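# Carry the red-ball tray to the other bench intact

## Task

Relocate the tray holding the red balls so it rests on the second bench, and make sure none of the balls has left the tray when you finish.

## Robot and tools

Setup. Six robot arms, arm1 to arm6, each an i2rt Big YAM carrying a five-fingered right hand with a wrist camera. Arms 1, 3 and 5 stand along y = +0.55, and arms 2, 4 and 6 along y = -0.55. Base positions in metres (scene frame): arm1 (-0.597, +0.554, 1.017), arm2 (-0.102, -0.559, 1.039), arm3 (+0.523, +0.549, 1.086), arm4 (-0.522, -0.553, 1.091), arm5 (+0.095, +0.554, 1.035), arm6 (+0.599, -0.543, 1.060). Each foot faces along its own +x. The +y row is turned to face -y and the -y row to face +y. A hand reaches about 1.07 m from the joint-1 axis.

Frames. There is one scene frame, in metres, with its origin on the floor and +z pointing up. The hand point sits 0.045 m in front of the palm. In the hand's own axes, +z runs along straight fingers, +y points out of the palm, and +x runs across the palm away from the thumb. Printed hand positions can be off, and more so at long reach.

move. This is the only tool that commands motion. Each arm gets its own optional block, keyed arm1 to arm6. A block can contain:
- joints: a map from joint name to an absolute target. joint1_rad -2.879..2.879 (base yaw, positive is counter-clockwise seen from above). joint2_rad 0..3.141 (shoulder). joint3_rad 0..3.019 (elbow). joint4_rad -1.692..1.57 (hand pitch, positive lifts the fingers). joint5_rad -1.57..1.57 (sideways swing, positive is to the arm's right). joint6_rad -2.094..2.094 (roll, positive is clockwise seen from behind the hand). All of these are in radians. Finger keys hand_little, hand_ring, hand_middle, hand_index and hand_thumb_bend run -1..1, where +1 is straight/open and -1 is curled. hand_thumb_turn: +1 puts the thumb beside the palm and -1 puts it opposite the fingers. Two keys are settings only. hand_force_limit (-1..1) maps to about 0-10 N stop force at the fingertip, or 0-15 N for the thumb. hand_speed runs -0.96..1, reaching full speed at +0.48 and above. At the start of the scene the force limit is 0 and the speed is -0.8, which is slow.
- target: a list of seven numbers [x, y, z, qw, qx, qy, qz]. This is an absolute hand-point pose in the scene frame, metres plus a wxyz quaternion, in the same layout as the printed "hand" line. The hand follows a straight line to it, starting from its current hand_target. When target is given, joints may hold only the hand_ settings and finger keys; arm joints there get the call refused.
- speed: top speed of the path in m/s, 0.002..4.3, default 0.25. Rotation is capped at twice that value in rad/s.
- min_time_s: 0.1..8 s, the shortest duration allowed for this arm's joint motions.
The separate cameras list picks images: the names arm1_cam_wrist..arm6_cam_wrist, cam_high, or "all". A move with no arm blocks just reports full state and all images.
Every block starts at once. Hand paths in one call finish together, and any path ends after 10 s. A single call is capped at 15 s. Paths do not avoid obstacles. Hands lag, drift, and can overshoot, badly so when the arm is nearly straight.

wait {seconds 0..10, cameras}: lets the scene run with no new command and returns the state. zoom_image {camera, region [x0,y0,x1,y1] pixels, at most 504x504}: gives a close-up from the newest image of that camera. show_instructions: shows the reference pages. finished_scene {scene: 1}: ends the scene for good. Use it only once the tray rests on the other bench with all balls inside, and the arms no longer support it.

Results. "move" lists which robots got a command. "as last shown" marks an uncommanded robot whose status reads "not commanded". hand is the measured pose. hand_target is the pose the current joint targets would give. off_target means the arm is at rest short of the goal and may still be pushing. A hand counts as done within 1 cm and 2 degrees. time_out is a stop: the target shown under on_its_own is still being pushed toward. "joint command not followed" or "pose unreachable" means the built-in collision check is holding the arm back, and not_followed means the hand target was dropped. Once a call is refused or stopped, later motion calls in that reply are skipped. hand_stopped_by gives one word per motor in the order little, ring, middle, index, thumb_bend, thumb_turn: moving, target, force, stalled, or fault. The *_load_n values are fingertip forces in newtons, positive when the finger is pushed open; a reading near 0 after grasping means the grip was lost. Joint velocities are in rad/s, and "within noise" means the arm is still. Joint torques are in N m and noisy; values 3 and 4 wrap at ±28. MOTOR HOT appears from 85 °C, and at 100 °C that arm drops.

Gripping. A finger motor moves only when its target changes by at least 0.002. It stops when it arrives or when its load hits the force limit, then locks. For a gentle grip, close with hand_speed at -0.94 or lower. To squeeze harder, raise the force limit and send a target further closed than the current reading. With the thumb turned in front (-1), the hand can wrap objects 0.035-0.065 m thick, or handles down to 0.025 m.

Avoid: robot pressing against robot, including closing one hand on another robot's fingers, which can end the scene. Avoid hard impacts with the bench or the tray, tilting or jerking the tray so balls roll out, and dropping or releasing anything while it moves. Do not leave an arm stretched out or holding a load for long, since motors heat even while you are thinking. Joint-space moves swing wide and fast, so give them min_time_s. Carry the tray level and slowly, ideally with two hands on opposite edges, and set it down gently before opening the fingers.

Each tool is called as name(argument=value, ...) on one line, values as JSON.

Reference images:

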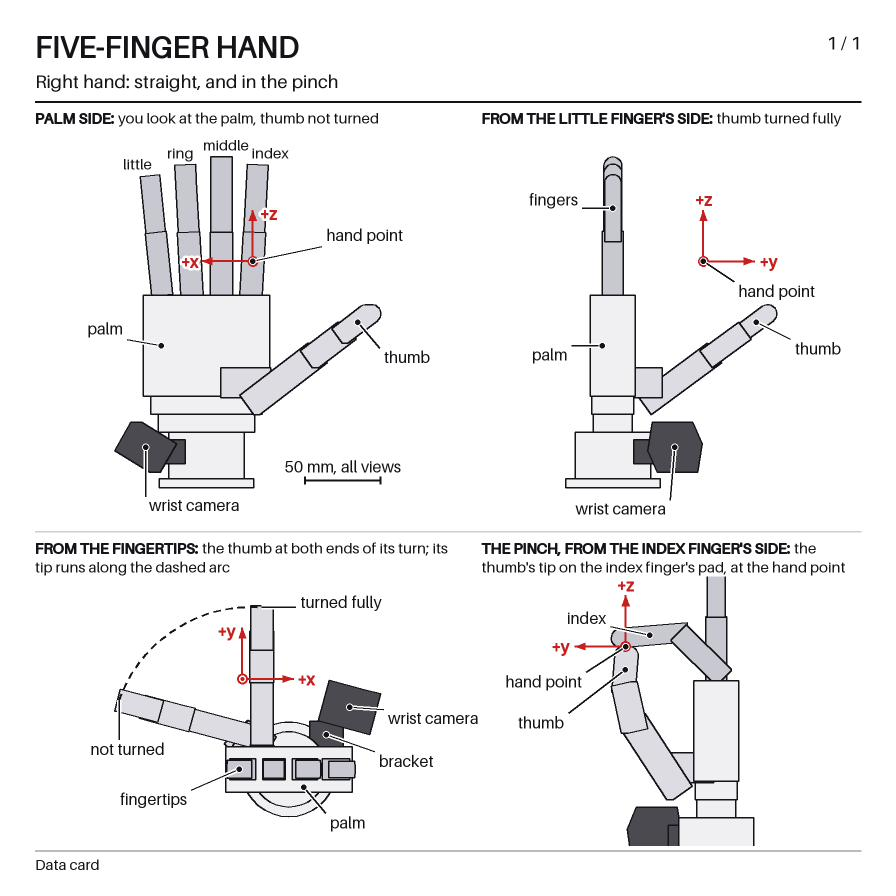

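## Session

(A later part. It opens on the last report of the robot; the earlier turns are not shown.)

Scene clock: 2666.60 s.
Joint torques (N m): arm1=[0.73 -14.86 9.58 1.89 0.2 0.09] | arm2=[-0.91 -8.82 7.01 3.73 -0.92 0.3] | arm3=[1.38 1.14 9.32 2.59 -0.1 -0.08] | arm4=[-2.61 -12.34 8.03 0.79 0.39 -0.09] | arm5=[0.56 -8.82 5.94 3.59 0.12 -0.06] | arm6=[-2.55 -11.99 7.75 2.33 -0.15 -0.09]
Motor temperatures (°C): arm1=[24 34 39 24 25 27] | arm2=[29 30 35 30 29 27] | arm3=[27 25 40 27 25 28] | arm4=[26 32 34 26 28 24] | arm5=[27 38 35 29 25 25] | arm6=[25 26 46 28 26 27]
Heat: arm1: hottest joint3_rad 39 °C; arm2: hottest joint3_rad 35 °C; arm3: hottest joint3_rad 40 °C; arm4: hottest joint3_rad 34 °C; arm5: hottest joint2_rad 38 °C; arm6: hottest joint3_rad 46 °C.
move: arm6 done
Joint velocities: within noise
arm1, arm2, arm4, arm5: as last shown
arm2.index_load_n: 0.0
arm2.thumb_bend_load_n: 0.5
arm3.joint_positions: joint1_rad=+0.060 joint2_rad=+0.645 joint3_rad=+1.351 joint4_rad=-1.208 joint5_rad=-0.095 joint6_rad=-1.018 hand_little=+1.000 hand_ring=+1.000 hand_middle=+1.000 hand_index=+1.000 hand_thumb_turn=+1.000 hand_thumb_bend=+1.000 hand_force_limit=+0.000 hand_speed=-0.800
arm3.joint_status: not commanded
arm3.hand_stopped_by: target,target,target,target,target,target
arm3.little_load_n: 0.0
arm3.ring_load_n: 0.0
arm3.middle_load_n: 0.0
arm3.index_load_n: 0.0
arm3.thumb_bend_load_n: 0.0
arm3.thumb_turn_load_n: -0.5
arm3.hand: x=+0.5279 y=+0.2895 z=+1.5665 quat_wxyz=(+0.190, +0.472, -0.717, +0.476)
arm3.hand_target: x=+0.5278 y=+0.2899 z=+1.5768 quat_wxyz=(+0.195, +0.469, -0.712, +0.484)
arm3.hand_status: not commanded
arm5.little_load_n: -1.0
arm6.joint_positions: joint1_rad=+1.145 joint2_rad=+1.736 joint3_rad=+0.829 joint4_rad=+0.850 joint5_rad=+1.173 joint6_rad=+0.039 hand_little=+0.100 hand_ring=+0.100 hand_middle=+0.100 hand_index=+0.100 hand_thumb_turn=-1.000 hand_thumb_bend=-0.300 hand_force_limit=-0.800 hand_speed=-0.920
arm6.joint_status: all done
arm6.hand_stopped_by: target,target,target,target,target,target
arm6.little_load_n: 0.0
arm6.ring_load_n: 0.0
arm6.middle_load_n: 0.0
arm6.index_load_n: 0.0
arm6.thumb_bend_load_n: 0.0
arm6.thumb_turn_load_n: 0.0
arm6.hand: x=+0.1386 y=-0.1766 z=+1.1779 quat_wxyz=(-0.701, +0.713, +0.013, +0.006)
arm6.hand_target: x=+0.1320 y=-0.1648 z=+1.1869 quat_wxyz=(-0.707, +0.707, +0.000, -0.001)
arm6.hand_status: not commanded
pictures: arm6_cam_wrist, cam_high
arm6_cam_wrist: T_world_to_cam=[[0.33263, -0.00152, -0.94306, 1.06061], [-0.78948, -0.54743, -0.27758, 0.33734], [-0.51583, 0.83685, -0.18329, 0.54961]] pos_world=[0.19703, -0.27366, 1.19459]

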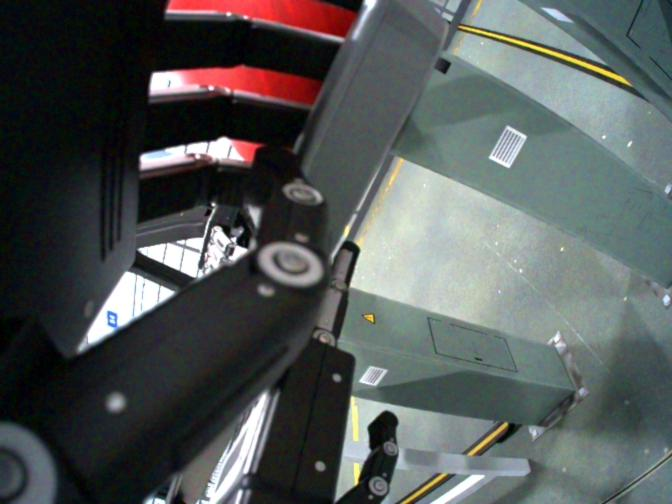

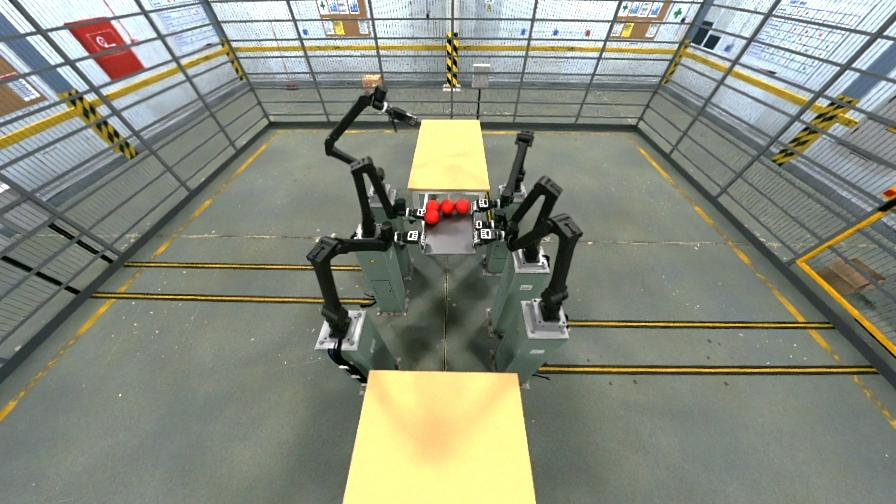

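move(arm6={"joints":{"hand_speed":-0.5,"hand_thumb_bend":0.2}})

move(arm6={"target":[0.132,-0.154,1.186,0.7071,-0.7071,0,0],"speed":0.03})

move(arm6={"joints":{"hand_speed":-0.92,"hand_force_limit":-0.8,"hand_thumb_bend":-0.2}}, cameras=["cam_high","arm6_cam_wrist"])

Scene clock: 2682.80 s.
Joint torques (N m): arm1=[0.97 -15.33 9.62 1.92 0.19 0.12] | arm2=[-0.79 -8.76 7.05 3.75 -0.93 0.3] | arm3=[1.67 0.15 9.22 2.76 -0.14 -0.03] | arm4=[-2.49 -12.34 8.03 0.77 0.39 -0.08] | arm5=[0.85 -8.7 6.09 3.6 0.09 -0.04] | arm6=[-2.61 -11.99 7.75 2.33 -0.15 -0.09]
Motor temperatures (°C): arm1=[24 34 39 24 25 27] | arm2=[29 30 35 30 29 27] | arm3=[27 25 40 27 25 28] | arm4=[26 32 34 26 28 24] | arm5=[27 38 35 29 25 25] | arm6=[25 26 47 28 26 27]
Heat: arm1: hottest joint3_rad 39 °C; arm2: hottest joint3_rad 35 °C; arm3: hottest joint3_rad 40 °C; arm4: hottest joint3_rad 34 °C; arm5: hottest joint2_rad 38 °C; arm6: hottest joint3_rad 47 °C.
move: arm6 done
Joint velocities: within noise
arm1, arm2, arm3, arm4, arm5: as last shown
arm2.thumb_bend_load_n: 0.0
arm3.ring_load_n: -0.5
arm3.thumb_turn_load_n: 0.0
arm4.middle_load_n: 0.0
arm5.little_load_n: -0.5
arm5.thumb_bend_load_n: 0.5
arm6.joint_positions: joint1_rad=+1.145 joint2_rad=+1.736 joint3_rad=+0.829 joint4_rad=+0.850 joint5_rad=+1.173 joint6_rad=+0.039 hand_little=+0.100 hand_ring=+0.100 hand_middle=+0.100 hand_index=+0.100 hand_thumb_turn=-1.000 hand_thumb_bend=+0.200 hand_force_limit=-0.800 hand_speed=-0.500
arm6.joint_status: all done
arm6.hand_stopped_by: target,target,target,target,target,target
arm6.little_load_n: 0.0
arm6.ring_load_n: 0.0
arm6.middle_load_n: 0.0
arm6.index_load_n: 0.0
arm6.thumb_bend_load_n: 0.0
arm6.thumb_turn_load_n: 0.0
arm6.hand: x=+0.1386 y=-0.1766 z=+1.1779 quat_wxyz=(-0.701, +0.713, +0.013, +0.006)
arm6.hand_target: x=+0.1320 y=-0.1648 z=+1.1869 quat_wxyz=(-0.707, +0.707, +0.000, -0.001)
arm6.hand_status: not commanded
pictures: none

Scene clock: 2683.77 s.
Joint torques (N m): arm1=[0.97 -14.92 9.51 1.8 0.21 0.11] | arm2=[-0.73 -8.82 7.05 3.74 -0.93 0.31] | arm3=[1.67 1.26 9.36 2.45 -0.08 -0.07] | arm4=[-2.55 -12.34 8.05 0.79 0.39 -0.09] | arm5=[0.73 -8.76 6.34 3.48 0.11 -0.09] | arm6=[-2.61 -12.04 7.92 2.25 -0.16 -0.1]
Motor temperatures (°C): arm1=[24 34 39 24 25 27] | arm2=[29 30 35 30 29 27] | arm3=[27 25 40 27 25 28] | arm4=[26 32 34 26 28 24] | arm5=[27 38 35 29 25 25] | arm6=[25 26 47 28 26 27]
Heat: arm1: hottest joint3_rad 39 °C; arm2: hottest joint3_rad 35 °C; arm3: hottest joint3_rad 40 °C; arm4: hottest joint3_rad 34 °C; arm5: hottest joint2_rad 38 °C; arm6: hottest joint3_rad 47 °C.
move: arm6 off_target
Joint velocities: within noise
arm1.joint_positions: joint1_rad=+1.154 joint2_rad=+1.791 joint3_rad=+1.007 joint4_rad=+0.777 joint5_rad=+1.130 joint6_rad=-0.026 hand_little=-0.200 hand_ring=-0.163 hand_middle=-0.017 hand_index=-0.173 hand_thumb_turn=-1.000 hand_thumb_bend=-0.022 hand_force_limit=+0.200 hand_speed=-0.940
arm1.joint_status: not commanded
arm1.hand_stopped_by: force,force,force,force,force,target
arm1.little_load_n: 2.0
arm1.ring_load_n: 5.5
arm1.middle_load_n: 3.0
arm1.index_load_n: 6.0
arm1.thumb_bend_load_n: 21.0
arm1.thumb_turn_load_n: 0.0
arm1.hand: x=-0.1030 y=+0.1373 z=+1.1671 quat_wxyz=(+0.014, +0.011, -0.709, +0.705)
arm1.hand_target: x=-0.0925 y=+0.1385 z=+1.1767 quat_wxyz=(+0.001, +0.001, -0.706, +0.708)
arm1.hand_status: not commanded
arm2, arm3, arm4, arm5: as last shown
arm2.little_load_n: -0.5
arm2.ring_load_n: -0.5
arm3.ring_load_n: 0.0
arm4.middle_load_n: 0.5
arm5.thumb_bend_load_n: 0.0
arm6.joint_positions: joint1_rad=+1.124 joint2_rad=+1.743 joint3_rad=+0.839 joint4_rad=+0.850 joint5_rad=+1.154 joint6_rad=+0.039 hand_little=+0.100 hand_ring=+0.100 hand_middle=+0.100 hand_index=+0.100 hand_thumb_turn=-1.000 hand_thumb_bend=+0.200 hand_force_limit=-0.800 hand_speed=-0.500
arm6.joint_status: not commanded
arm6.hand_stopped_by: target,target,target,target,target,target
arm6.little_load_n: 0.0
arm6.ring_load_n: 0.0
arm6.middle_load_n: 0.0
arm6.index_load_n: 0.0
arm6.thumb_bend_load_n: 0.0
arm6.thumb_turn_load_n: 0.0
arm6.hand: x=+0.1396 y=-0.1662 z=+1.1774 quat_wxyz=(-0.701, +0.713, +0.012, +0.006)
arm6.hand_target: x=+0.1326 y=-0.1540 z=+1.1867 quat_wxyz=(-0.707, +0.707, -0.001, +0.000)
arm6.hand_status: off_target (0.017 m and 1.8 deg from the pose sent, 0.025 m and 1.9 deg at the start)
pictures: none

Scene clock: 2686.63 s.
Joint torques (N m): arm1=[0.62 -14.92 9.47 1.85 0.2 0.11] | arm2=[-0.79 -8.7 7.05 3.79 -0.92 0.3] | arm3=[1.32 1.08 9.33 2.56 -0.1 -0.06] | arm4=[-2.61 -12.34 8.03 0.79 0.39 -0.08] | arm5=[1.2 -8.12 6.3 3.7 0.09 -0.05] | arm6=[-2.55 -12.34 7.91 2.26 -0.15 -0.09]
Motor temperatures (°C): arm1=[24 34 39 24 25 27] | arm2=[29 30 35 30 29 27] | arm3=[27 25 40 27 25 28] | arm4=[26 32 34 26 28 24] | arm5=[27 38 35 29 25 25] | arm6=[25 26 47 28 26 27]
Heat: arm1: hottest joint3_rad 39 °C; arm2: hottest joint3_rad 35 °C; arm3: hottest joint3_rad 40 °C; arm4: hottest joint3_rad 34 °C; arm5: hottest joint2_rad 38 °C; arm6: hottest joint3_rad 47 °C.
move: arm6 off_target
Joint velocities: within noise
arm1, arm2, arm3, arm4: as last shown
arm1.ring_load_n: 5.0
arm2.little_load_n: 0.0
arm2.ring_load_n: 0.0
arm2.hand_target: x=+0.0215 y=-0.1393 z=+1.1408 quat_wxyz=(-0.707, +0.707, +0.001, +0.000)
arm4.index_load_n: 9.0
arm4.hand_target: x=-0.1499 y=-0.1779 z=+1.1756 quat_wxyz=(-0.707, +0.707, +0.000, -0.001)
arm5.joint_positions: joint1_rad=+0.320 joint2_rad=+1.635 joint3_rad=+0.233 joint4_rad=+1.292 joint5_rad=+0.317 joint6_rad=-0.013 hand_little=+1.000 hand_ring=+1.000 hand_middle=+1.000 hand_index=+1.000 hand_thumb_turn=-1.000 hand_thumb_bend=+0.250 hand_force_limit=+0.100 hand_speed=+0.000
arm5.joint_status: not commanded
arm5.hand_stopped_by: target,target,target,target,target,target
arm5.little_load_n: -0.5
arm5.ring_load_n: -0.5
arm5.middle_load_n: 0.0
arm5.index_load_n: 0.0
arm5.thumb_bend_load_n: 0.0
arm5.thumb_turn_load_n: 0.0
arm5.hand: x=+0.2036 y=+0.1279 z=+1.0718 quat_wxyz=(+0.010, +0.016, -0.745, +0.667)
arm5.hand_target: x=+0.2130 y=+0.1078 z=+1.1116 quat_wxyz=(-0.004, +0.004, -0.708, +0.707)
arm5.hand_status: not commanded
arm6.joint_positions: joint1_rad=+1.124 joint2_rad=+1.748 joint3_rad=+0.839 joint4_rad=+0.848 joint5_rad=+1.154 joint6_rad=+0.038 hand_little=+0.100 hand_ring=+0.100 hand_middle=+0.100 hand_index=+0.100 hand_thumb_turn=-1.000 hand_thumb_bend=-0.087 hand_force_limit=-0.800 hand_speed=-0.920
arm6.joint_status: hand_thumb_bend off_target (ended at -0.087, target -0.200); the others done
arm6.hand_stopped_by: target,target,target,target,force,target
arm6.little_load_n: 0.0
arm6.ring_load_n: 0.0
arm6.middle_load_n: 0.0
arm6.index_load_n: 0.0
arm6.thumb_bend_load_n: 1.5
arm6.thumb_turn_load_n: 0.0
arm6.hand: x=+0.1399 y=-0.1662 z=+1.1746 quat_wxyz=(-0.700, +0.714, +0.014, +0.009)
arm6.hand_target: x=+0.1328 y=-0.1540 z=+1.1857 quat_wxyz=(-0.707, +0.708, +0.001, +0.001)
arm6.hand_status: not commanded
pictures: arm6_cam_wrist, cam_high
arm6_cam_wrist: T_world_to_cam=[[0.33767, -0.00476, -0.94125, 1.05366], [-0.78888, -0.54693, -0.28024, 0.34618], [-0.51346, 0.83717, -0.18844, 0.54674]] pos_world=[0.19803, -0.26336, 1.19179]

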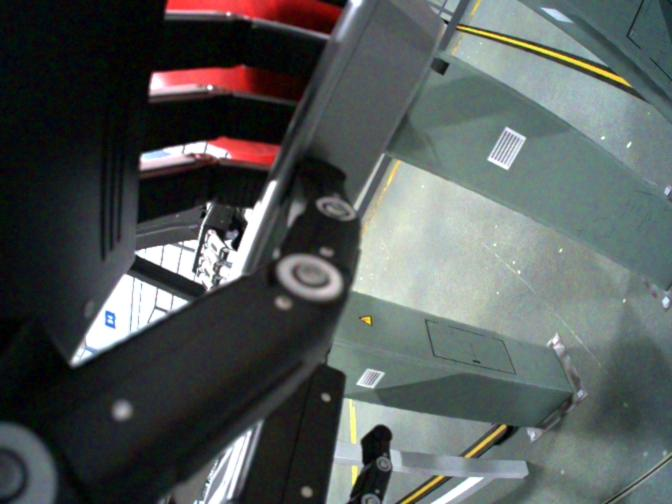

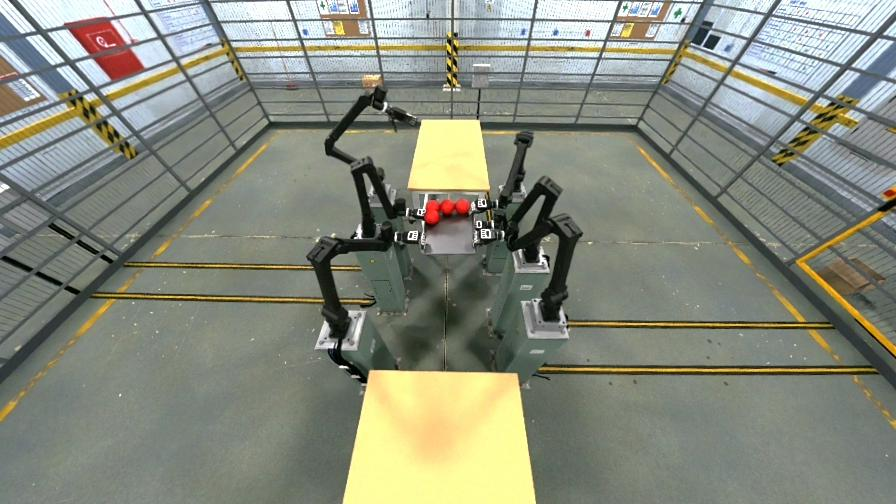

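move(arm6={"joints":{"hand_speed":-0.5,"hand_thumb_bend":0.15}})

move(arm6={"target":[0.132,-0.148,1.185,0.7071,-0.7071,0,0],"speed":0.03})

move(arm6={"joints":{"hand_speed":-0.92,"hand_force_limit":-0.8,"hand_thumb_bend":-0.2}}, cameras=["cam_high","arm6_cam_wrist"])

Scene clock: 2697.30 s.
Joint torques (N m): arm1=[0.67 -15.15 9.39 1.91 0.22 0.12] | arm2=[-0.73 -8.7 7.02 3.79 -0.92 0.31] | arm3=[1.26 1.49 9.33 2.58 -0.09 -0.06] | arm4=[-2.55 -12.34 8.03 0.8 0.39 -0.08] | arm5=[1.32 -8.82 6.31 3.59 0.09 -0.11] | arm6=[-2.55 -12.34 7.88 2.26 -0.15 -0.09]
Motor temperatures (°C): arm1=[24 34 39 24 25 27] | arm2=[29 30 35 30 29 27] | arm3=[27 25 40 27 25 28] | arm4=[26 33 34 26 28 24] | arm5=[27 38 35 29 25 24] | arm6=[25 26 47 28 26 27]
Heat: arm1: hottest joint3_rad 39 °C; arm2: hottest joint3_rad 35 °C; arm3: hottest joint3_rad 40 °C; arm4: hottest joint3_rad 34 °C; arm5: hottest joint2_rad 38 °C; arm6: hottest joint3_rad 47 °C.
move: arm6 done
Joint velocities: within noise
arm1, arm3, arm5: as last shown
arm1.index_load_n: 6.5
arm2.joint_positions: joint1_rad=-0.649 joint2_rad=+1.548 joint3_rad=+0.271 joint4_rad=+1.140 joint5_rad=-0.585 joint6_rad=-0.014 hand_little=+1.000 hand_ring=+1.000 hand_middle=+1.000 hand_index=+1.000 hand_thumb_turn=-1.000 hand_thumb_bend=+0.008 hand_force_limit=+0.100 hand_speed=+0.000
arm2.joint_status: not commanded
arm2.hand_stopped_by: target,target,target,target,force,target
arm2.little_load_n: 0.0
arm2.ring_load_n: 0.0
arm2.middle_load_n: 0.0
arm2.index_load_n: 0.0
arm2.thumb_bend_load_n: 0.0
arm2.thumb_turn_load_n: 0.0
arm2.hand: x=+0.0157 y=-0.1537 z=+1.0959 quat_wxyz=(-0.666, +0.745, -0.023, -0.011)
arm2.hand_target: x=+0.0215 y=-0.1393 z=+1.1408 quat_wxyz=(-0.707, +0.707, +0.001, +0.000)
arm2.hand_status: not commanded
arm4.joint_positions: joint1_rad=-1.129 joint2_rad=+1.815 joint3_rad=+0.728 joint4_rad=+1.105 joint5_rad=-1.157 joint6_rad=+0.035 hand_little=-0.211 hand_ring=-0.178 hand_middle=-0.163 hand_index=-0.202 hand_thumb_turn=-1.000 hand_thumb_bend=+0.025 hand_force_limit=+0.100 hand_speed=-0.940
arm4.joint_status: not commanded
arm4.hand_stopped_by: force,force,force,force,force,target
arm4.little_load_n: 0.0
arm4.ring_load_n: 0.0
arm4.middle_load_n: 0.5
arm4.index_load_n: 9.5
arm4.thumb_bend_load_n: 7.0
arm4.thumb_turn_load_n: 2.5
arm4.hand: x=-0.1675 y=-0.1768 z=+1.1750 quat_wxyz=(-0.708, +0.706, +0.001, -0.015)
arm4.hand_target: x=-0.1499 y=-0.1779 z=+1.1756 quat_wxyz=(-0.707, +0.707, +0.000, -0.001)
arm4.hand_status: not commanded
arm5.ring_load_n: 0.0
arm6.joint_positions: joint1_rad=+1.124 joint2_rad=+1.748 joint3_rad=+0.840 joint4_rad=+0.850 joint5_rad=+1.154 joint6_rad=+0.039 hand_little=+0.100 hand_ring=+0.100 hand_middle=+0.100 hand_index=+0.100 hand_thumb_turn=-1.000 hand_thumb_bend=+0.150 hand_force_limit=-0.800 hand_speed=-0.500
arm6.joint_status: all done
arm6.hand_stopped_by: target,target,target,target,target,target
arm6.little_load_n: 0.0
arm6.ring_load_n: 0.0
arm6.middle_load_n: 0.0
arm6.index_load_n: 0.0
arm6.thumb_bend_load_n: 0.0
arm6.thumb_turn_load_n: 0.0
arm6.hand: x=+0.1392 y=-0.1660 z=+1.1755 quat_wxyz=(-0.700, +0.714, +0.013, +0.007)
arm6.hand_target: x=+0.1323 y=-0.1538 z=+1.1864 quat_wxyz=(-0.707, +0.707, -0.001, +0.000)
arm6.hand_status: not commanded
pictures: none

Scene clock: 2698.27 s.
Joint torques (N m): arm1=[0.67 -15.44 9.47 1.89 0.22 0.11] | arm2=[-0.67 -8.82 7.08 3.77 -0.93 0.31] | arm3=[1.55 0.62 9.36 2.61 -0.18 -0.02] | arm4=[-2.61 -12.34 8.05 0.77 0.39 -0.09] | arm5=[0.44 -8.7 6.23 3.54 0.2 -0.05] | arm6=[-3.14 -11.99 8.12 2.35 -0.19 -0.11]
Motor temperatures (°C): arm1=[24 34 39 24 25 27] | arm2=[29 30 35 30 29 27] | arm3=[27 25 40 27 25 28] | arm4=[26 33 34 26 28 24] | arm5=[27 38 35 29 25 24] | arm6=[25 26 47 28 26 27]
Heat: arm1: hottest joint3_rad 39 °C; arm2: hottest joint3_rad 35 °C; arm3: hottest joint3_rad 40 °C; arm4: hottest joint3_rad 34 °C; arm5: hottest joint2_rad 38 °C; arm6: hottest joint3_rad 47 °C.
move: arm6 off_target
Joint velocities: within noise
arm1, arm2, arm3, arm4, arm5: as last shown
arm1.ring_load_n: 5.5
arm1.index_load_n: 6.0
arm1.thumb_bend_load_n: 20.5
arm2.thumb_turn_load_n: -0.5
arm4.middle_load_n: 0.0
arm5.joint_positions: joint1_rad=+0.319 joint2_rad=+1.635 joint3_rad=+0.233 joint4_rad=+1.292 joint5_rad=+0.317 joint6_rad=-0.013 hand_little=+1.000 hand_ring=+1.000 hand_middle=+1.000 hand_index=+1.000 hand_thumb_turn=-1.000 hand_thumb_bend=+0.250 hand_force_limit=+0.100 hand_speed=+0.000
arm5.ring_load_n: -0.5
arm5.hand: x=+0.2030 y=+0.1277 z=+1.0718 quat_wxyz=(+0.010, +0.015, -0.745, +0.667)
arm5.hand_target: x=+0.2123 y=+0.1076 z=+1.1116 quat_wxyz=(-0.003, +0.003, -0.708, +0.707)
arm6.joint_positions: joint1_rad=+1.121 joint2_rad=+1.749 joint3_rad=+0.842 joint4_rad=+0.850 joint5_rad=+1.147 joint6_rad=+0.039 hand_little=+0.100 hand_ring=+0.100 hand_middle=+0.100 hand_index=+0.100 hand_thumb_turn=-1.000 hand_thumb_bend=+0.150 hand_force_limit=-0.800 hand_speed=-0.500
arm6.joint_status: not commanded
arm6.hand_stopped_by: target,target,target,target,target,target
arm6.little_load_n: 0.0
arm6.ring_load_n: -1.0
arm6.middle_load_n: 0.0
arm6.index_load_n: 0.0
arm6.thumb_bend_load_n: 0.0
arm6.thumb_turn_load_n: 0.0
arm6.hand: x=+0.1386 y=-0.1646 z=+1.1752 quat_wxyz=(-0.700, +0.714, +0.014, +0.006)
arm6.hand_target: x=+0.1334 y=-0.1486 z=+1.1851 quat_wxyz=(-0.707, +0.707, -0.001, +0.001)
arm6.hand_status: off_target (0.020 m and 2.1 deg from the pose sent, 0.022 m and 2.0 deg at the start)
pictures: none

Scene clock: 2700.63 s.
Joint torques (N m): arm1=[0.67 -15.15 9.48 1.95 0.21 0.13] | arm2=[-0.79 -8.88 7.05 3.74 -0.92 0.3] | arm3=[-0.15 0.79 9.33 2.71 -0.09 -0.04] | arm4=[-2.55 -12.4 8.03 0.79 0.39 -0.09] | arm5=[1.08 -9.17 6.16 3.52 0.13 -0.07] | arm6=[-3.14 -12.04 8.12 2.35 -0.19 -0.1]
Motor temperatures (°C): arm1=[24 34 39 24 25 27] | arm2=[29 30 35 30 29 27] | arm3=[27 25 40 27 25 28] | arm4=[26 33 34 26 28 24] | arm5=[27 38 35 29 25 24] | arm6=[25 26 47 28 26 27]
Heat: arm1: hottest joint3_rad 39 °C; arm2: hottest joint3_rad 35 °C; arm3: hottest joint3_rad 40 °C; arm4: hottest joint3_rad 34 °C; arm5: hottest joint2_rad 38 °C; arm6: hottest joint3_rad 47 °C.
move: arm6 off_target
Joint velocities: within noise
arm1, arm2, arm3, arm4, arm5: as last shown
arm1.thumb_bend_load_n: 21.0
arm2.middle_load_n: -0.5
arm2.index_load_n: -0.5
arm2.thumb_turn_load_n: 0.0
arm4.little_load_n: 0.5
arm4.middle_load_n: 0.5
arm4.index_load_n: 9.0
arm5.ring_load_n: 0.0
arm6.joint_positions: joint1_rad=+1.121 joint2_rad=+1.749 joint3_rad=+0.842 joint4_rad=+0.850 joint5_rad=+1.147 joint6_rad=+0.039 hand_little=+0.100 hand_ring=+0.100 hand_middle=+0.100 hand_index=+0.100 hand_thumb_turn=-1.000 hand_thumb_bend=-0.080 hand_force_limit=-0.800 hand_speed=-0.920
arm6.joint_status: hand_thumb_bend off_target (ended at -0.080, target -0.200); the others done
arm6.hand_stopped_by: target,target,target,target,force,target
arm6.little_load_n: 0.0
arm6.ring_load_n: 0.0
arm6.middle_load_n: 0.5
arm6.index_load_n: 0.0
arm6.thumb_bend_load_n: 1.5
arm6.thumb_turn_load_n: 0.5
arm6.hand: x=+0.1386 y=-0.1646 z=+1.1752 quat_wxyz=(-0.700, +0.714, +0.014, +0.006)
arm6.hand_target: x=+0.1334 y=-0.1486 z=+1.1853 quat_wxyz=(-0.707, +0.707, -0.001, +0.001)
arm6.hand_status: not commanded
pictures: arm6_cam_wrist, cam_high
arm6_cam_wrist: T_world_to_cam=[[0.33347, -0.00287, -0.94276, 1.05742], [-0.78841, -0.54914, -0.27721, 0.34241], [-0.51691, 0.83572, -0.18539, 0.54147]] pos_world=[0.19723, -0.26145, 1.19219]

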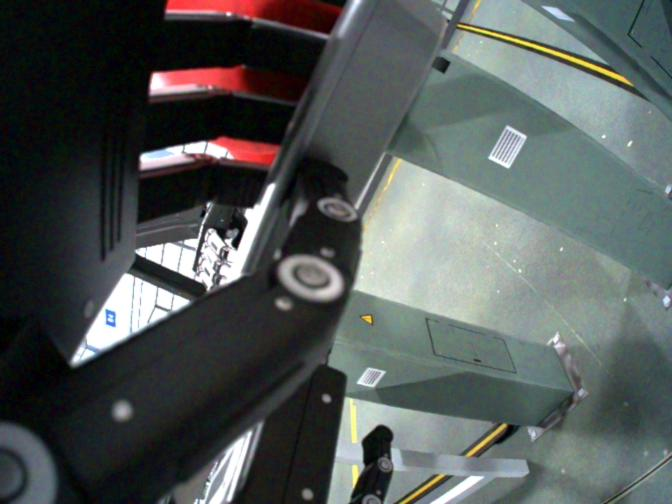

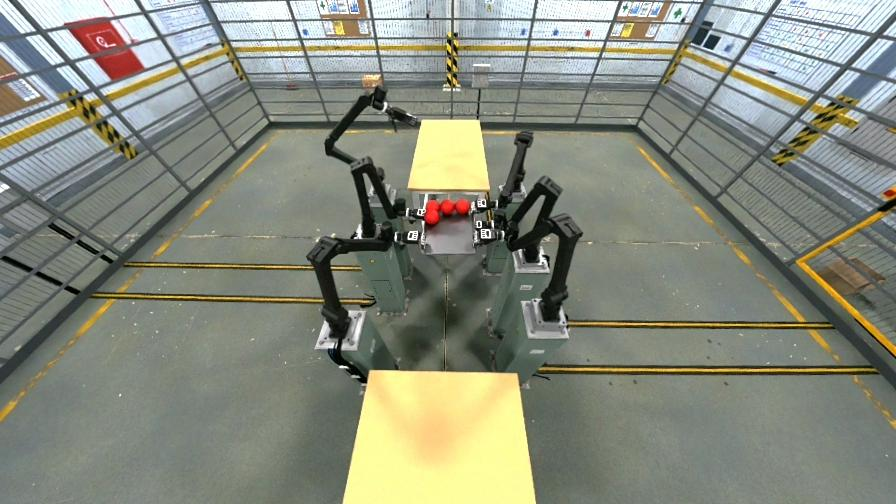

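move(arm6={"joints":{"hand_speed":-0.92,"hand_force_limit":-0.6,"hand_index":-0.9,"hand_middle":-0.9,"hand_ring":-0.9,"hand_little":-0.9}}, cameras=["cam_high","arm6_cam_wrist"])

Scene clock: 2712.50 s.
Joint torques (N m): arm1=[0.56 -15.21 9.44 1.84 0.24 0.1] | arm2=[-0.79 -8.76 7.08 3.78 -0.92 0.3] | arm3=[0.73 0.91 9.47 2.43 -0.08 -0.11] | arm4=[-2.55 -12.34 8.03 0.79 0.39 -0.08] | arm5=[0.26 -9.23 6.15 3.58 0.12 -0.06] | arm6=[-3.14 -12.04 8.12 2.22 -0.19 -0.11]
Motor temperatures (°C): arm1=[24 34 39 24 25 27] | arm2=[29 30 35 30 29 27] | arm3=[27 25 40 27 25 28] | arm4=[26 33 34 26 28 24] | arm5=[27 38 35 29 25 24] | arm6=[25 27 47 28 26 27]
Heat: arm1: hottest joint3_rad 39 °C; arm2: hottest joint3_rad 35 °C; arm3: hottest joint3_rad 40 °C; arm4: hottest joint3_rad 34 °C; arm5: hottest joint2_rad 38 °C; arm6: hottest joint3_rad 47 °C.
move: arm6 off_target
Joint velocities: within noise
arm1, arm2, arm3, arm4, arm5: as last shown
arm1.ring_load_n: 5.0
arm2.ring_load_n: -0.5
arm2.middle_load_n: 0.0
arm2.index_load_n: 0.0
arm4.little_load_n: 0.0
arm4.middle_load_n: 0.0
arm5.middle_load_n: -0.5
arm5.index_load_n: -0.5
arm6.joint_positions: joint1_rad=+1.121 joint2_rad=+1.749 joint3_rad=+0.842 joint4_rad=+0.851 joint5_rad=+1.144 joint6_rad=+0.035 hand_little=-0.086 hand_ring=-0.160 hand_middle=+0.086 hand_index=+0.019 hand_thumb_turn=-1.000 hand_thumb_bend=-0.079 hand_force_limit=-0.600 hand_speed=-0.920
arm6.joint_status: hand_little off_target (ended at -0.086, target -0.900); hand_ring off_target (ended at -0.160, target -0.900); hand_middle off_target (ended at +0.086, target -0.900); hand_index off_target (ended at +0.019, target -0.900); the others done
arm6.hand_stopped_by: force,force,force,force,force,target
arm6.little_load_n: 1.5
arm6.ring_load_n: 3.0
arm6.middle_load_n: 0.0
arm6.index_load_n: 1.5
arm6.thumb_bend_load_n: 4.0
arm6.thumb_turn_load_n: 0.0
arm6.hand: x=+0.1382 y=-0.1646 z=+1.1753 quat_wxyz=(-0.700, +0.714, +0.016, +0.006)
arm6.hand_target: x=+0.1331 y=-0.1488 z=+1.1849 quat_wxyz=(-0.707, +0.707, +0.002, +0.002)
arm6.hand_status: not commanded
pictures: arm6_cam_wrist, cam_high
arm6_cam_wrist: T_world_to_cam=[[0.33644, -0.00142, -0.9417, 1.05622], [-0.78582, -0.55148, -0.27992, 0.34447], [-0.51894, 0.83418, -0.18666, 0.54283]] pos_world=[0.19703, -0.26135, 1.1924]

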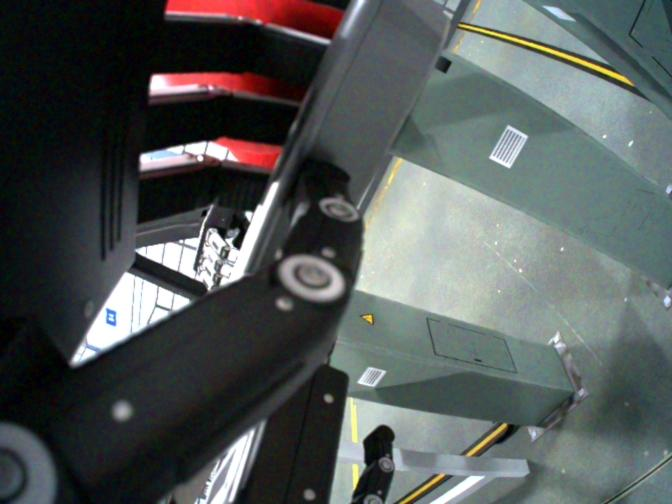

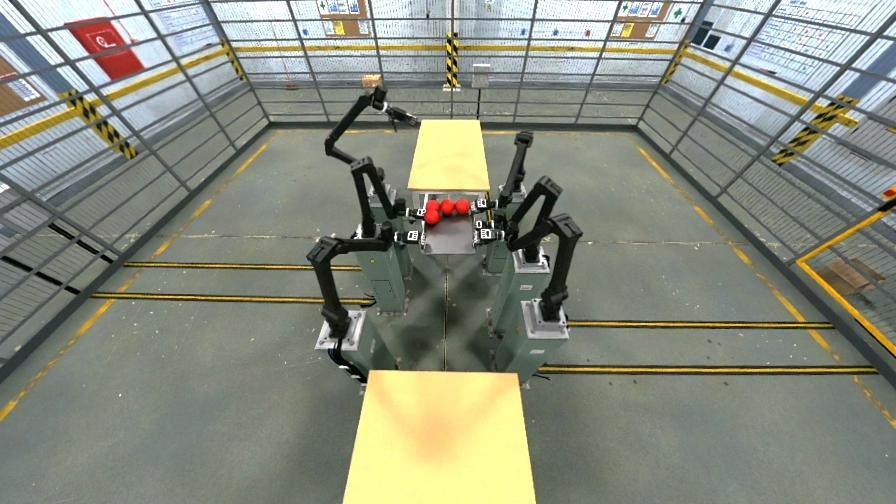

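Good closure. Tighten.

move(arm6={"joints":{"hand_speed":-0.94,"hand_force_limit":0.15,"hand_index":-0.92,"hand_middle":-0.92,"hand_ring":-0.92,"hand_little":-0.5,"hand_thumb_bend":-0.8}}, cameras=["cam_high","arm6_cam_wrist"])

zoom_image(camera="cam_high", region=[370, 130, 530, 270])

Scene clock: 2720.67 s.
Joint torques (N m): arm1=[0.56 -15.03 9.35 1.88 0.22 0.08] | arm2=[-0.85 -8.7 7.06 3.73 -0.92 0.31] | arm3=[1.08 1.08 9.32 2.54 -0.1 -0.07] | arm4=[-2.61 -12.34 8.03 0.77 0.39 -0.09] | arm5=[1.03 -8.76 6.26 3.73 0.13 -0.05] | arm6=[-3.14 -12.04 7.98 1.87 -0.17 -0.08]
Motor temperatures (°C): arm1=[24 34 39 24 25 27] | arm2=[29 29 35 30 29 27] | arm3=[27 25 40 27 25 28] | arm4=[26 33 34 26 28 24] | arm5=[27 38 35 29 25 24] | arm6=[25 27 47 28 26 27]
Heat: arm1: hottest joint3_rad 39 °C; arm2: hottest joint3_rad 35 °C; arm3: hottest joint3_rad 40 °C; arm4: hottest joint3_rad 34 °C; arm5: hottest joint2_rad 38 °C; arm6: hottest joint3_rad 47 °C.
move: arm6 off_target
Joint velocities: within noise
arm1, arm2, arm4, arm5: as last shown
arm1.joint_positions: joint1_rad=+1.154 joint2_rad=+1.791 joint3_rad=+1.006 joint4_rad=+0.777 joint5_rad=+1.130 joint6_rad=-0.026 hand_little=-0.200 hand_ring=-0.163 hand_middle=-0.017 hand_index=-0.173 hand_thumb_turn=-1.000 hand_thumb_bend=-0.022 hand_force_limit=+0.200 hand_speed=-0.940
arm1.hand: x=-0.1035 y=+0.1375 z=+1.1664 quat_wxyz=(+0.015, +0.012, -0.709, +0.705)
arm1.hand_target: x=-0.0930 y=+0.1387 z=+1.1760 quat_wxyz=(+0.002, +0.001, -0.707, +0.708)
arm2.ring_load_n: 0.0
arm3.joint_positions: joint1_rad=+0.060 joint2_rad=+0.645 joint3_rad=+1.351 joint4_rad=-1.208 joint5_rad=-0.095 joint6_rad=-1.018 hand_little=+1.000 hand_ring=+1.000 hand_middle=+1.000 hand_index=+1.000 hand_thumb_turn=+1.000 hand_thumb_bend=+1.000 hand_force_limit=+0.000 hand_speed=-0.800
arm3.joint_status: not commanded
arm3.hand_stopped_by: target,target,target,target,target,target
arm3.little_load_n: 0.0
arm3.ring_load_n: 0.0
arm3.middle_load_n: 0.0
arm3.index_load_n: -0.5
arm3.thumb_bend_load_n: 0.0
arm3.thumb_turn_load_n: 0.0
arm3.hand: x=+0.5279 y=+0.2895 z=+1.5665 quat_wxyz=(+0.190, +0.472, -0.717, +0.476)
arm3.hand_target: x=+0.5278 y=+0.2899 z=+1.5768 quat_wxyz=(+0.195, +0.469, -0.712, +0.484)
arm3.hand_status: not commanded
arm4.middle_load_n: 0.5
arm4.index_load_n: 10.0
arm5.little_load_n: -1.0
arm5.ring_load_n: -0.5
arm5.middle_load_n: 0.0
arm5.index_load_n: 0.0
arm6.joint_positions: joint1_rad=+1.121 joint2_rad=+1.749 joint3_rad=+0.843 joint4_rad=+0.859 joint5_rad=+1.147 joint6_rad=+0.033 hand_little=-0.141 hand_ring=-0.175 hand_middle=-0.002 hand_index=-0.098 hand_thumb_turn=-1.000 hand_thumb_bend=-0.083 hand_force_limit=+0.150 hand_speed=-0.940
arm6.joint_status: hand_little off_target (ended at -0.141, target -0.500); hand_ring off_target (ended at -0.175, target -0.920); hand_middle off_target (ended at -0.002, target -0.920); hand_index off_target (ended at -0.098, target -0.920); hand_thumb_bend off_target (ended at -0.083, target -0.800); the others done
arm6.hand_stopped_by: force,force,force,force,force,target
arm6.little_load_n: 5.0
arm6.ring_load_n: 1.5
arm6.middle_load_n: 3.5
arm6.index_load_n: 5.5
arm6.thumb_bend_load_n: 16.5
arm6.thumb_turn_load_n: 0.0
arm6.hand: x=+0.1379 y=-0.1641 z=+1.1773 quat_wxyz=(-0.702, +0.712, +0.013, +0.005)
arm6.hand_target: x=+0.1338 y=-0.1489 z=+1.1848 quat_wxyz=(-0.707, +0.707, +0.000, +0.003)
arm6.hand_status: not commanded
pictures: arm6_cam_wrist, cam_high
arm6_cam_wrist: T_world_to_cam=[[0.32995, 0.00131, -0.944, 1.06224], [-0.78936, -0.54806, -0.27666, 0.34228], [-0.51773, 0.83644, -0.1798, 0.53472]] pos_world=[0.19653, -0.26106, 1.1936]

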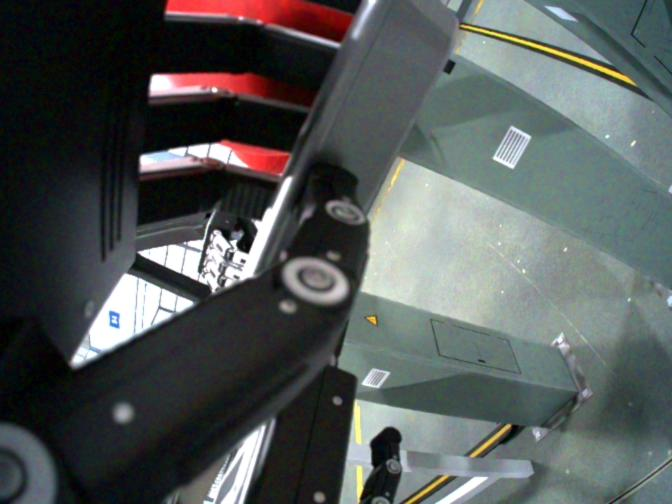

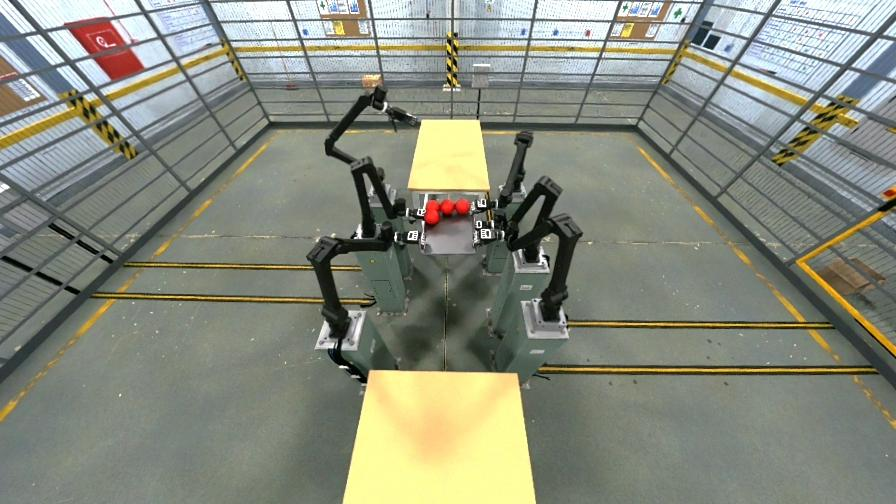

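Scaled by 3.150.

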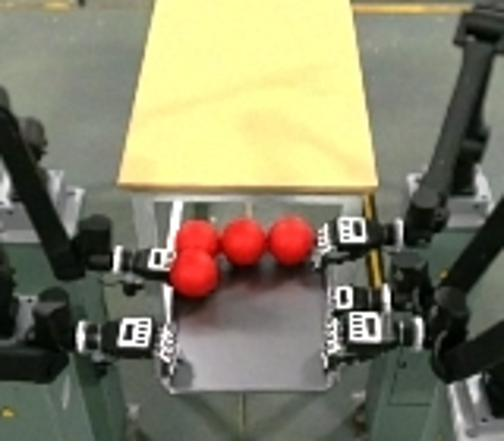

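move(arm2={"target":[0.022,-0.139,1.128,0.7071,-0.7071,0,0],"speed":0.03}, arm4={"target":[-0.149,-0.1776,1.168,0.7071,-0.7071,0,0],"speed":0.03}, arm6={"target":[0.1335,-0.152,1.176,0.7071,-0.7071,0,0],"speed":0.03}, arm5={"target":[0.2088,0.1051,1.120,0,0,-0.7071,0.7071],"speed":0.03}, arm1={"target":[-0.092,0.1392,1.181,0,0,-0.7071,0.7071],"speed":0.03}, cameras=["cam_high"])

zoom_image(camera="cam_high", region=[370, 130, 530, 270])

Scene clock: 2741.20 s.
Joint torques (N m): arm1=[0.73 -15.79 9.73 1.57 0.24 0.15] | arm2=[-0.79 -5.36 6.35 5.53 -0.75 0.3] | arm3=[1.49 0.79 9.47 2.61 -0.12 -0.03] | arm4=[-2.67 -10.75 7.97 1.68 0.4 -0.11] | arm5=[-0.09 -10.87 6.35 3.11 0.09 -0.15] | arm6=[-2.61 -11.63 7.09 2.15 -0.11 -0.04]
Motor temperatures (°C): arm1=[24 34 40 24 25 27] | arm2=[29 29 35 31 29 27] | arm3=[27 25 40 27 25 28] | arm4=[26 33 34 26 28 24] | arm5=[27 38 35 29 25 24] | arm6=[25 27 46 28 26 27]
Heat: arm1: hottest joint3_rad 40 °C; arm2: hottest joint3_rad 35 °C; arm3: hottest joint3_rad 40 °C; arm4: hottest joint3_rad 34 °C; arm5: hottest joint2_rad 38 °C; arm6: hottest joint3_rad 46 °C.
move: arm1 off_target; arm2 off_target; arm4 off_target; arm5 off_target; arm6 off_target
Joint velocities: within noise
arm1.joint_positions: joint1_rad=+1.154 joint2_rad=+1.791 joint3_rad=+1.007 joint4_rad=+0.769 joint5_rad=+1.130 joint6_rad=-0.026 hand_little=-0.200 hand_ring=-0.163 hand_middle=-0.017 hand_index=-0.173 hand_thumb_turn=-1.000 hand_thumb_bend=-0.022 hand_force_limit=+0.200 hand_speed=-0.940
arm1.joint_status: not commanded
arm1.hand_stopped_by: force,force,force,force,force,target
arm1.little_load_n: 2.0
arm1.ring_load_n: 5.5
arm1.middle_load_n: 3.0
arm1.index_load_n: 6.0
arm1.thumb_bend_load_n: 21.0
arm1.thumb_turn_load_n: 0.0
arm1.hand: x=-0.1034 y=+0.1375 z=+1.1657 quat_wxyz=(+0.017, +0.014, -0.710, +0.704)
arm1.hand_target: x=-0.0917 y=+0.1391 z=+1.1818 quat_wxyz=(-0.001, +0.000, -0.706, +0.708)
arm1.hand_status: off_target (0.019 m and 2.5 deg from the pose sent, 0.019 m and 2.2 deg at the start)
arm2.joint_positions: joint1_rad=-0.649 joint2_rad=+1.573 joint3_rad=+0.271 joint4_rad=+1.171 joint5_rad=-0.590 joint6_rad=-0.014 hand_little=+1.000 hand_ring=+1.000 hand_middle=+1.000 hand_index=+1.000 hand_thumb_turn=-1.000 hand_thumb_bend=+0.008 hand_force_limit=+0.100 hand_speed=+0.000
arm2.joint_status: not commanded
arm2.hand_stopped_by: target,target,target,target,force,target
arm2.little_load_n: 0.0
arm2.ring_load_n: 0.0
arm2.middle_load_n: 0.0
arm2.index_load_n: 0.0
arm2.thumb_bend_load_n: 0.0
arm2.thumb_turn_load_n: 0.0
arm2.hand: x=+0.0153 y=-0.1532 z=+1.0930 quat_wxyz=(-0.668, +0.744, -0.020, -0.012)
arm2.hand_target: x=+0.0215 y=-0.1397 z=+1.1272 quat_wxyz=(-0.706, +0.708, +0.001, +0.000)
arm2.hand_status: off_target (0.038 m and 6.7 deg from the pose sent, 0.036 m and 7.0 deg at the start)
arm3: as last shown
arm3.index_load_n: 0.0
arm4.joint_positions: joint1_rad=-1.129 joint2_rad=+1.818 joint3_rad=+0.728 joint4_rad=+1.105 joint5_rad=-1.157 joint6_rad=+0.035 hand_little=-0.211 hand_ring=-0.178 hand_middle=-0.163 hand_index=-0.202 hand_thumb_turn=-1.000 hand_thumb_bend=+0.025 hand_force_limit=+0.100 hand_speed=-0.940
arm4.joint_status: not commanded
arm4.hand_stopped_by: force,force,force,force,force,target
arm4.little_load_n: 0.0
arm4.ring_load_n: 0.0
arm4.middle_load_n: 0.5
arm4.index_load_n: 9.5
arm4.thumb_bend_load_n: 7.0
arm4.thumb_turn_load_n: 2.0
arm4.hand: x=-0.1676 y=-0.1769 z=+1.1736 quat_wxyz=(-0.707, +0.707, +0.000, -0.016)
arm4.hand_target: x=-0.1497 y=-0.1781 z=+1.1679 quat_wxyz=(-0.707, +0.707, +0.000, +0.000)
arm4.hand_status: off_target (0.019 m and 1.8 deg from the pose sent, 0.020 m and 1.7 deg at the start)
arm5.joint_positions: joint1_rad=+0.317 joint2_rad=+1.618 joint3_rad=+0.232 joint4_rad=+1.260 joint5_rad=+0.317 joint6_rad=-0.012 hand_little=+1.000 hand_ring=+1.000 hand_middle=+1.000 hand_index=+1.000 hand_thumb_turn=-1.000 hand_thumb_bend=+0.250 hand_force_limit=+0.100 hand_speed=+0.000
arm5.joint_status: not commanded
arm5.hand_stopped_by: target,target,target,target,target,target
arm5.little_load_n: -1.0
arm5.ring_load_n: -0.5
arm5.middle_load_n: 0.0
arm5.index_load_n: 0.0
arm5.thumb_bend_load_n: 0.0
arm5.thumb_turn_load_n: 0.0
arm5.hand: x=+0.2018 y=+0.1295 z=+1.0700 quat_wxyz=(+0.012, +0.016, -0.750, +0.661)
arm5.hand_target: x=+0.2075 y=+0.1071 z=+1.1183 quat_wxyz=(+0.001, +0.000, -0.708, +0.707)
arm5.hand_status: off_target (0.056 m and 7.5 deg from the pose sent, 0.054 m and 6.6 deg at the start)
arm6.joint_positions: joint1_rad=+1.121 joint2_rad=+1.760 joint3_rad=+0.843 joint4_rad=+0.881 joint5_rad=+1.149 joint6_rad=+0.027 hand_little=-0.141 hand_ring=-0.175 hand_middle=-0.002 hand_index=-0.098 hand_thumb_turn=-1.000 hand_thumb_bend=-0.083 hand_force_limit=+0.150 hand_speed=-0.940
arm6.joint_status: not commanded
arm6.hand_stopped_by: force,force,force,force,force,target
arm6.little_load_n: 5.5
arm6.ring_load_n: 2.0
arm6.middle_load_n: 3.0
arm6.index_load_n: 5.0
arm6.thumb_bend_load_n: 17.0
arm6.thumb_turn_load_n: 0.0
arm6.hand: x=+0.1373 y=-0.1635 z=+1.1751 quat_wxyz=(-0.703, +0.711, +0.011, +0.004)
arm6.hand_target: x=+0.1345 y=-0.1523 z=+1.1759 quat_wxyz=(-0.707, +0.707, +0.002, +0.003)
arm6.hand_status: off_target (0.012 m and 1.5 deg from the pose sent, 0.013 m and 1.8 deg at the start)

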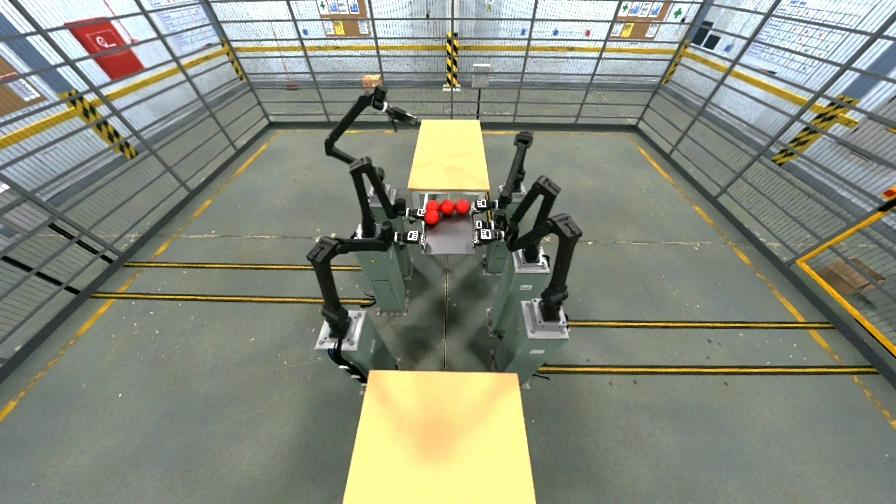

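Scaled by 3.150.

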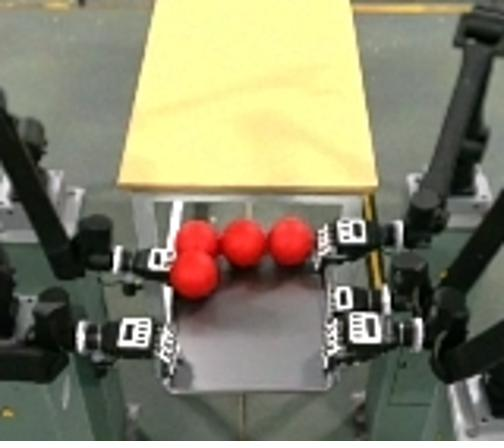

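move(arm2={"target":[0.022,-0.139,1.112,0.7071,-0.7071,0,0],"speed":0.03}, arm4={"target":[-0.149,-0.1776,1.160,0.7071,-0.7071,0,0],"speed":0.03}, arm6={"target":[0.1335,-0.152,1.168,0.7071,-0.7071,0,0],"speed":0.03}, arm5={"target":[0.2088,0.1051,1.130,0,0,-0.7071,0.7071],"speed":0.03}, cameras=["cam_high"])

zoom_image(camera="cam_high", region=[370, 130, 530, 270])

Scene clock: 2753.43 s.
Joint torques (N m): arm1=[0.38 -15.68 9.81 1.55 0.16 0.16] | arm2=[-0.73 -5.48 5.41 5.04 -0.53 0.29] | arm3=[1.32 0.79 9.44 2.48 -0.1 -0.06] | arm4=[-2.55 -11.05 7.8 2.56 0.39 -0.1] | arm5=[0.03 -10.58 7.19 3.28 0.2 -0.22] | arm6=[-2.61 -11.93 6.75 2.25 -0.16 0.01]
Motor temperatures (°C): arm1=[24 34 40 24 25 27] | arm2=[29 29 35 31 29 27] | arm3=[27 25 40 27 25 28] | arm4=[26 32 34 26 28 24] | arm5=[27 37 35 29 25 24] | arm6=[25 26 46 28 26 27]
Heat: arm1: hottest joint3_rad 40 °C; arm2: hottest joint3_rad 35 °C; arm3: hottest joint3_rad 40 °C; arm4: hottest joint3_rad 34 °C; arm5: hottest joint2_rad 37 °C; arm6: hottest joint3_rad 46 °C.
move: arm2 off_target; arm4 off_target; arm5 off_target; arm6 off_target
Joint velocities: within noise
arm1, arm3: as last shown
arm1.joint_positions: joint1_rad=+1.154 joint2_rad=+1.791 joint3_rad=+1.007 joint4_rad=+0.769 joint5_rad=+1.132 joint6_rad=-0.026 hand_little=-0.200 hand_ring=-0.163 hand_middle=-0.017 hand_index=-0.173 hand_thumb_turn=-1.000 hand_thumb_bend=-0.022 hand_force_limit=+0.200 hand_speed=-0.940
arm1.little_load_n: 3.0
arm1.ring_load_n: 4.5
arm1.middle_load_n: 1.0
arm1.index_load_n: 5.5
arm1.thumb_bend_load_n: 17.0
arm1.thumb_turn_load_n: -0.5
arm1.hand: x=-0.1037 y=+0.1374 z=+1.1657 quat_wxyz=(+0.017, +0.013, -0.710, +0.704)
arm2.joint_positions: joint1_rad=-0.649 joint2_rad=+1.654 joint3_rad=+0.271 joint4_rad=+1.269 joint5_rad=-0.593 joint6_rad=-0.012 hand_little=+1.000 hand_ring=+1.000 hand_middle=+1.000 hand_index=+1.000 hand_thumb_turn=-1.000 hand_thumb_bend=+0.008 hand_force_limit=+0.100 hand_speed=+0.000
arm2.joint_status: not commanded
arm2.hand_stopped_by: target,target,target,target,force,target
arm2.little_load_n: -0.5
arm2.ring_load_n: 0.0
arm2.middle_load_n: 0.0
arm2.index_load_n: 0.0
arm2.thumb_bend_load_n: 0.0
arm2.thumb_turn_load_n: 0.0
arm2.hand: x=+0.0158 y=-0.1518 z=+1.0828 quat_wxyz=(-0.673, +0.739, -0.016, -0.010)
arm2.hand_target: x=+0.0217 y=-0.1396 z=+1.1113 quat_wxyz=(-0.706, +0.708, +0.000, +0.000)
arm2.hand_status: off_target (0.032 m and 5.7 deg from the pose sent, 0.025 m and 6.7 deg at the start)
arm4.joint_positions: joint1_rad=-1.129 joint2_rad=+1.839 joint3_rad=+0.728 joint4_rad=+1.105 joint5_rad=-1.157 joint6_rad=+0.032 hand_little=-0.211 hand_ring=-0.178 hand_middle=-0.162 hand_index=-0.202 hand_thumb_turn=-1.000 hand_thumb_bend=+0.025 hand_force_limit=+0.100 hand_speed=-0.940
arm4.joint_status: not commanded
arm4.hand_stopped_by: force,force,force,force,force,target
arm4.little_load_n: 0.0
arm4.ring_load_n: 0.0
arm4.middle_load_n: 3.5
arm4.index_load_n: 9.5
arm4.thumb_bend_load_n: 8.0
arm4.thumb_turn_load_n: 2.0
arm4.hand: x=-0.1684 y=-0.1774 z=+1.1636 quat_wxyz=(-0.704, +0.710, -0.006, -0.021)
arm4.hand_target: x=-0.1497 y=-0.1781 z=+1.1607 quat_wxyz=(-0.707, +0.707, +0.000, +0.000)
arm4.hand_status: off_target (0.020 m and 2.6 deg from the pose sent, 0.023 m and 1.8 deg at the start)
arm5.joint_positions: joint1_rad=+0.319 joint2_rad=+1.571 joint3_rad=+0.232 joint4_rad=+1.197 joint5_rad=+0.317 joint6_rad=-0.003 hand_little=+1.000 hand_ring=+1.000 hand_middle=+1.000 hand_index=+1.000 hand_thumb_turn=-1.000 hand_thumb_bend=+0.250 hand_force_limit=+0.100 hand_speed=+0.000
arm5.joint_status: not commanded
arm5.hand_stopped_by: target,target,target,target,target,target
arm5.little_load_n: -1.0
arm5.ring_load_n: 0.0
arm5.middle_load_n: 0.0
arm5.index_load_n: 0.0
arm5.thumb_bend_load_n: 0.0
arm5.thumb_turn_load_n: 0.0
arm5.hand: x=+0.2024 y=+0.1312 z=+1.0738 quat_wxyz=(+0.010, +0.015, -0.755, +0.656)
arm5.hand_target: x=+0.2090 y=+0.1070 z=+1.1285 quat_wxyz=(-0.001, +0.000, -0.707, +0.707)
arm5.hand_status: off_target (0.062 m and 8.3 deg from the pose sent, 0.065 m and 7.5 deg at the start)
arm6.joint_positions: joint1_rad=+1.121 joint2_rad=+1.782 joint3_rad=+0.843 joint4_rad=+0.901 joint5_rad=+1.150 joint6_rad=+0.027 hand_little=-0.141 hand_ring=-0.175 hand_middle=-0.002 hand_index=-0.098 hand_thumb_turn=-1.000 hand_thumb_bend=-0.082 hand_force_limit=+0.150 hand_speed=-0.940
arm6.joint_status: not commanded
arm6.hand_stopped_by: force,force,force,force,force,target
arm6.little_load_n: 5.5
arm6.ring_load_n: 3.0
arm6.middle_load_n: 6.0
arm6.index_load_n: 4.0
arm6.thumb_bend_load_n: 19.5
arm6.thumb_turn_load_n: 0.5
arm6.hand: x=+0.1368 y=-0.1630 z=+1.1669 quat_wxyz=(-0.703, +0.711, +0.011, +0.005)
arm6.hand_target: x=+0.1341 y=-0.1523 z=+1.1679 quat_wxyz=(-0.707, +0.707, -0.001, +0.001)
arm6.hand_status: off_target (0.012 m and 1.5 deg from the pose sent, 0.014 m and 1.5 deg at the start)

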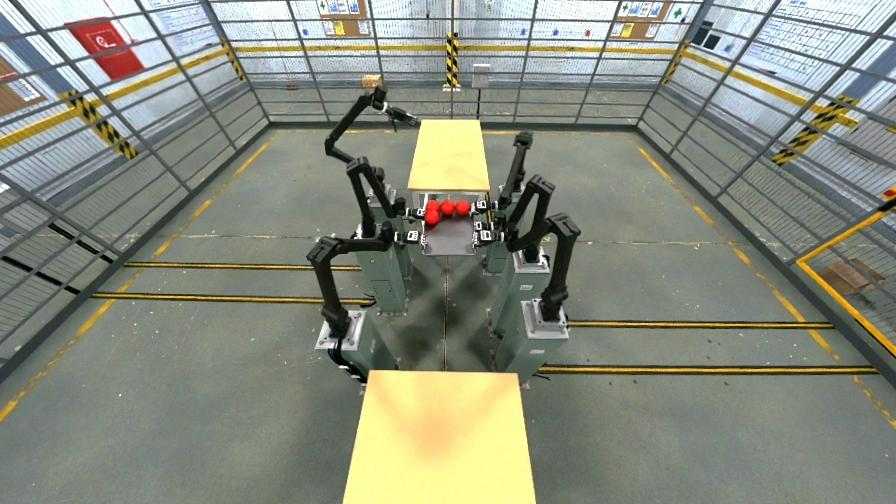

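Scaled by 3.150.

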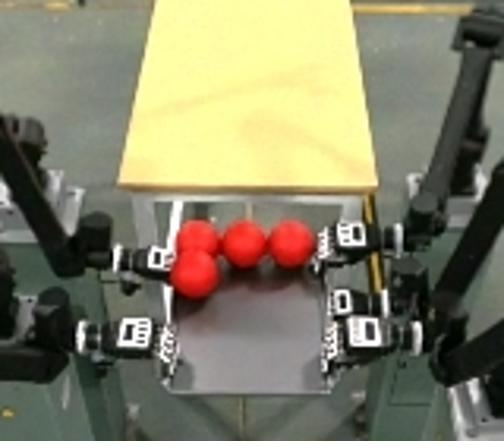

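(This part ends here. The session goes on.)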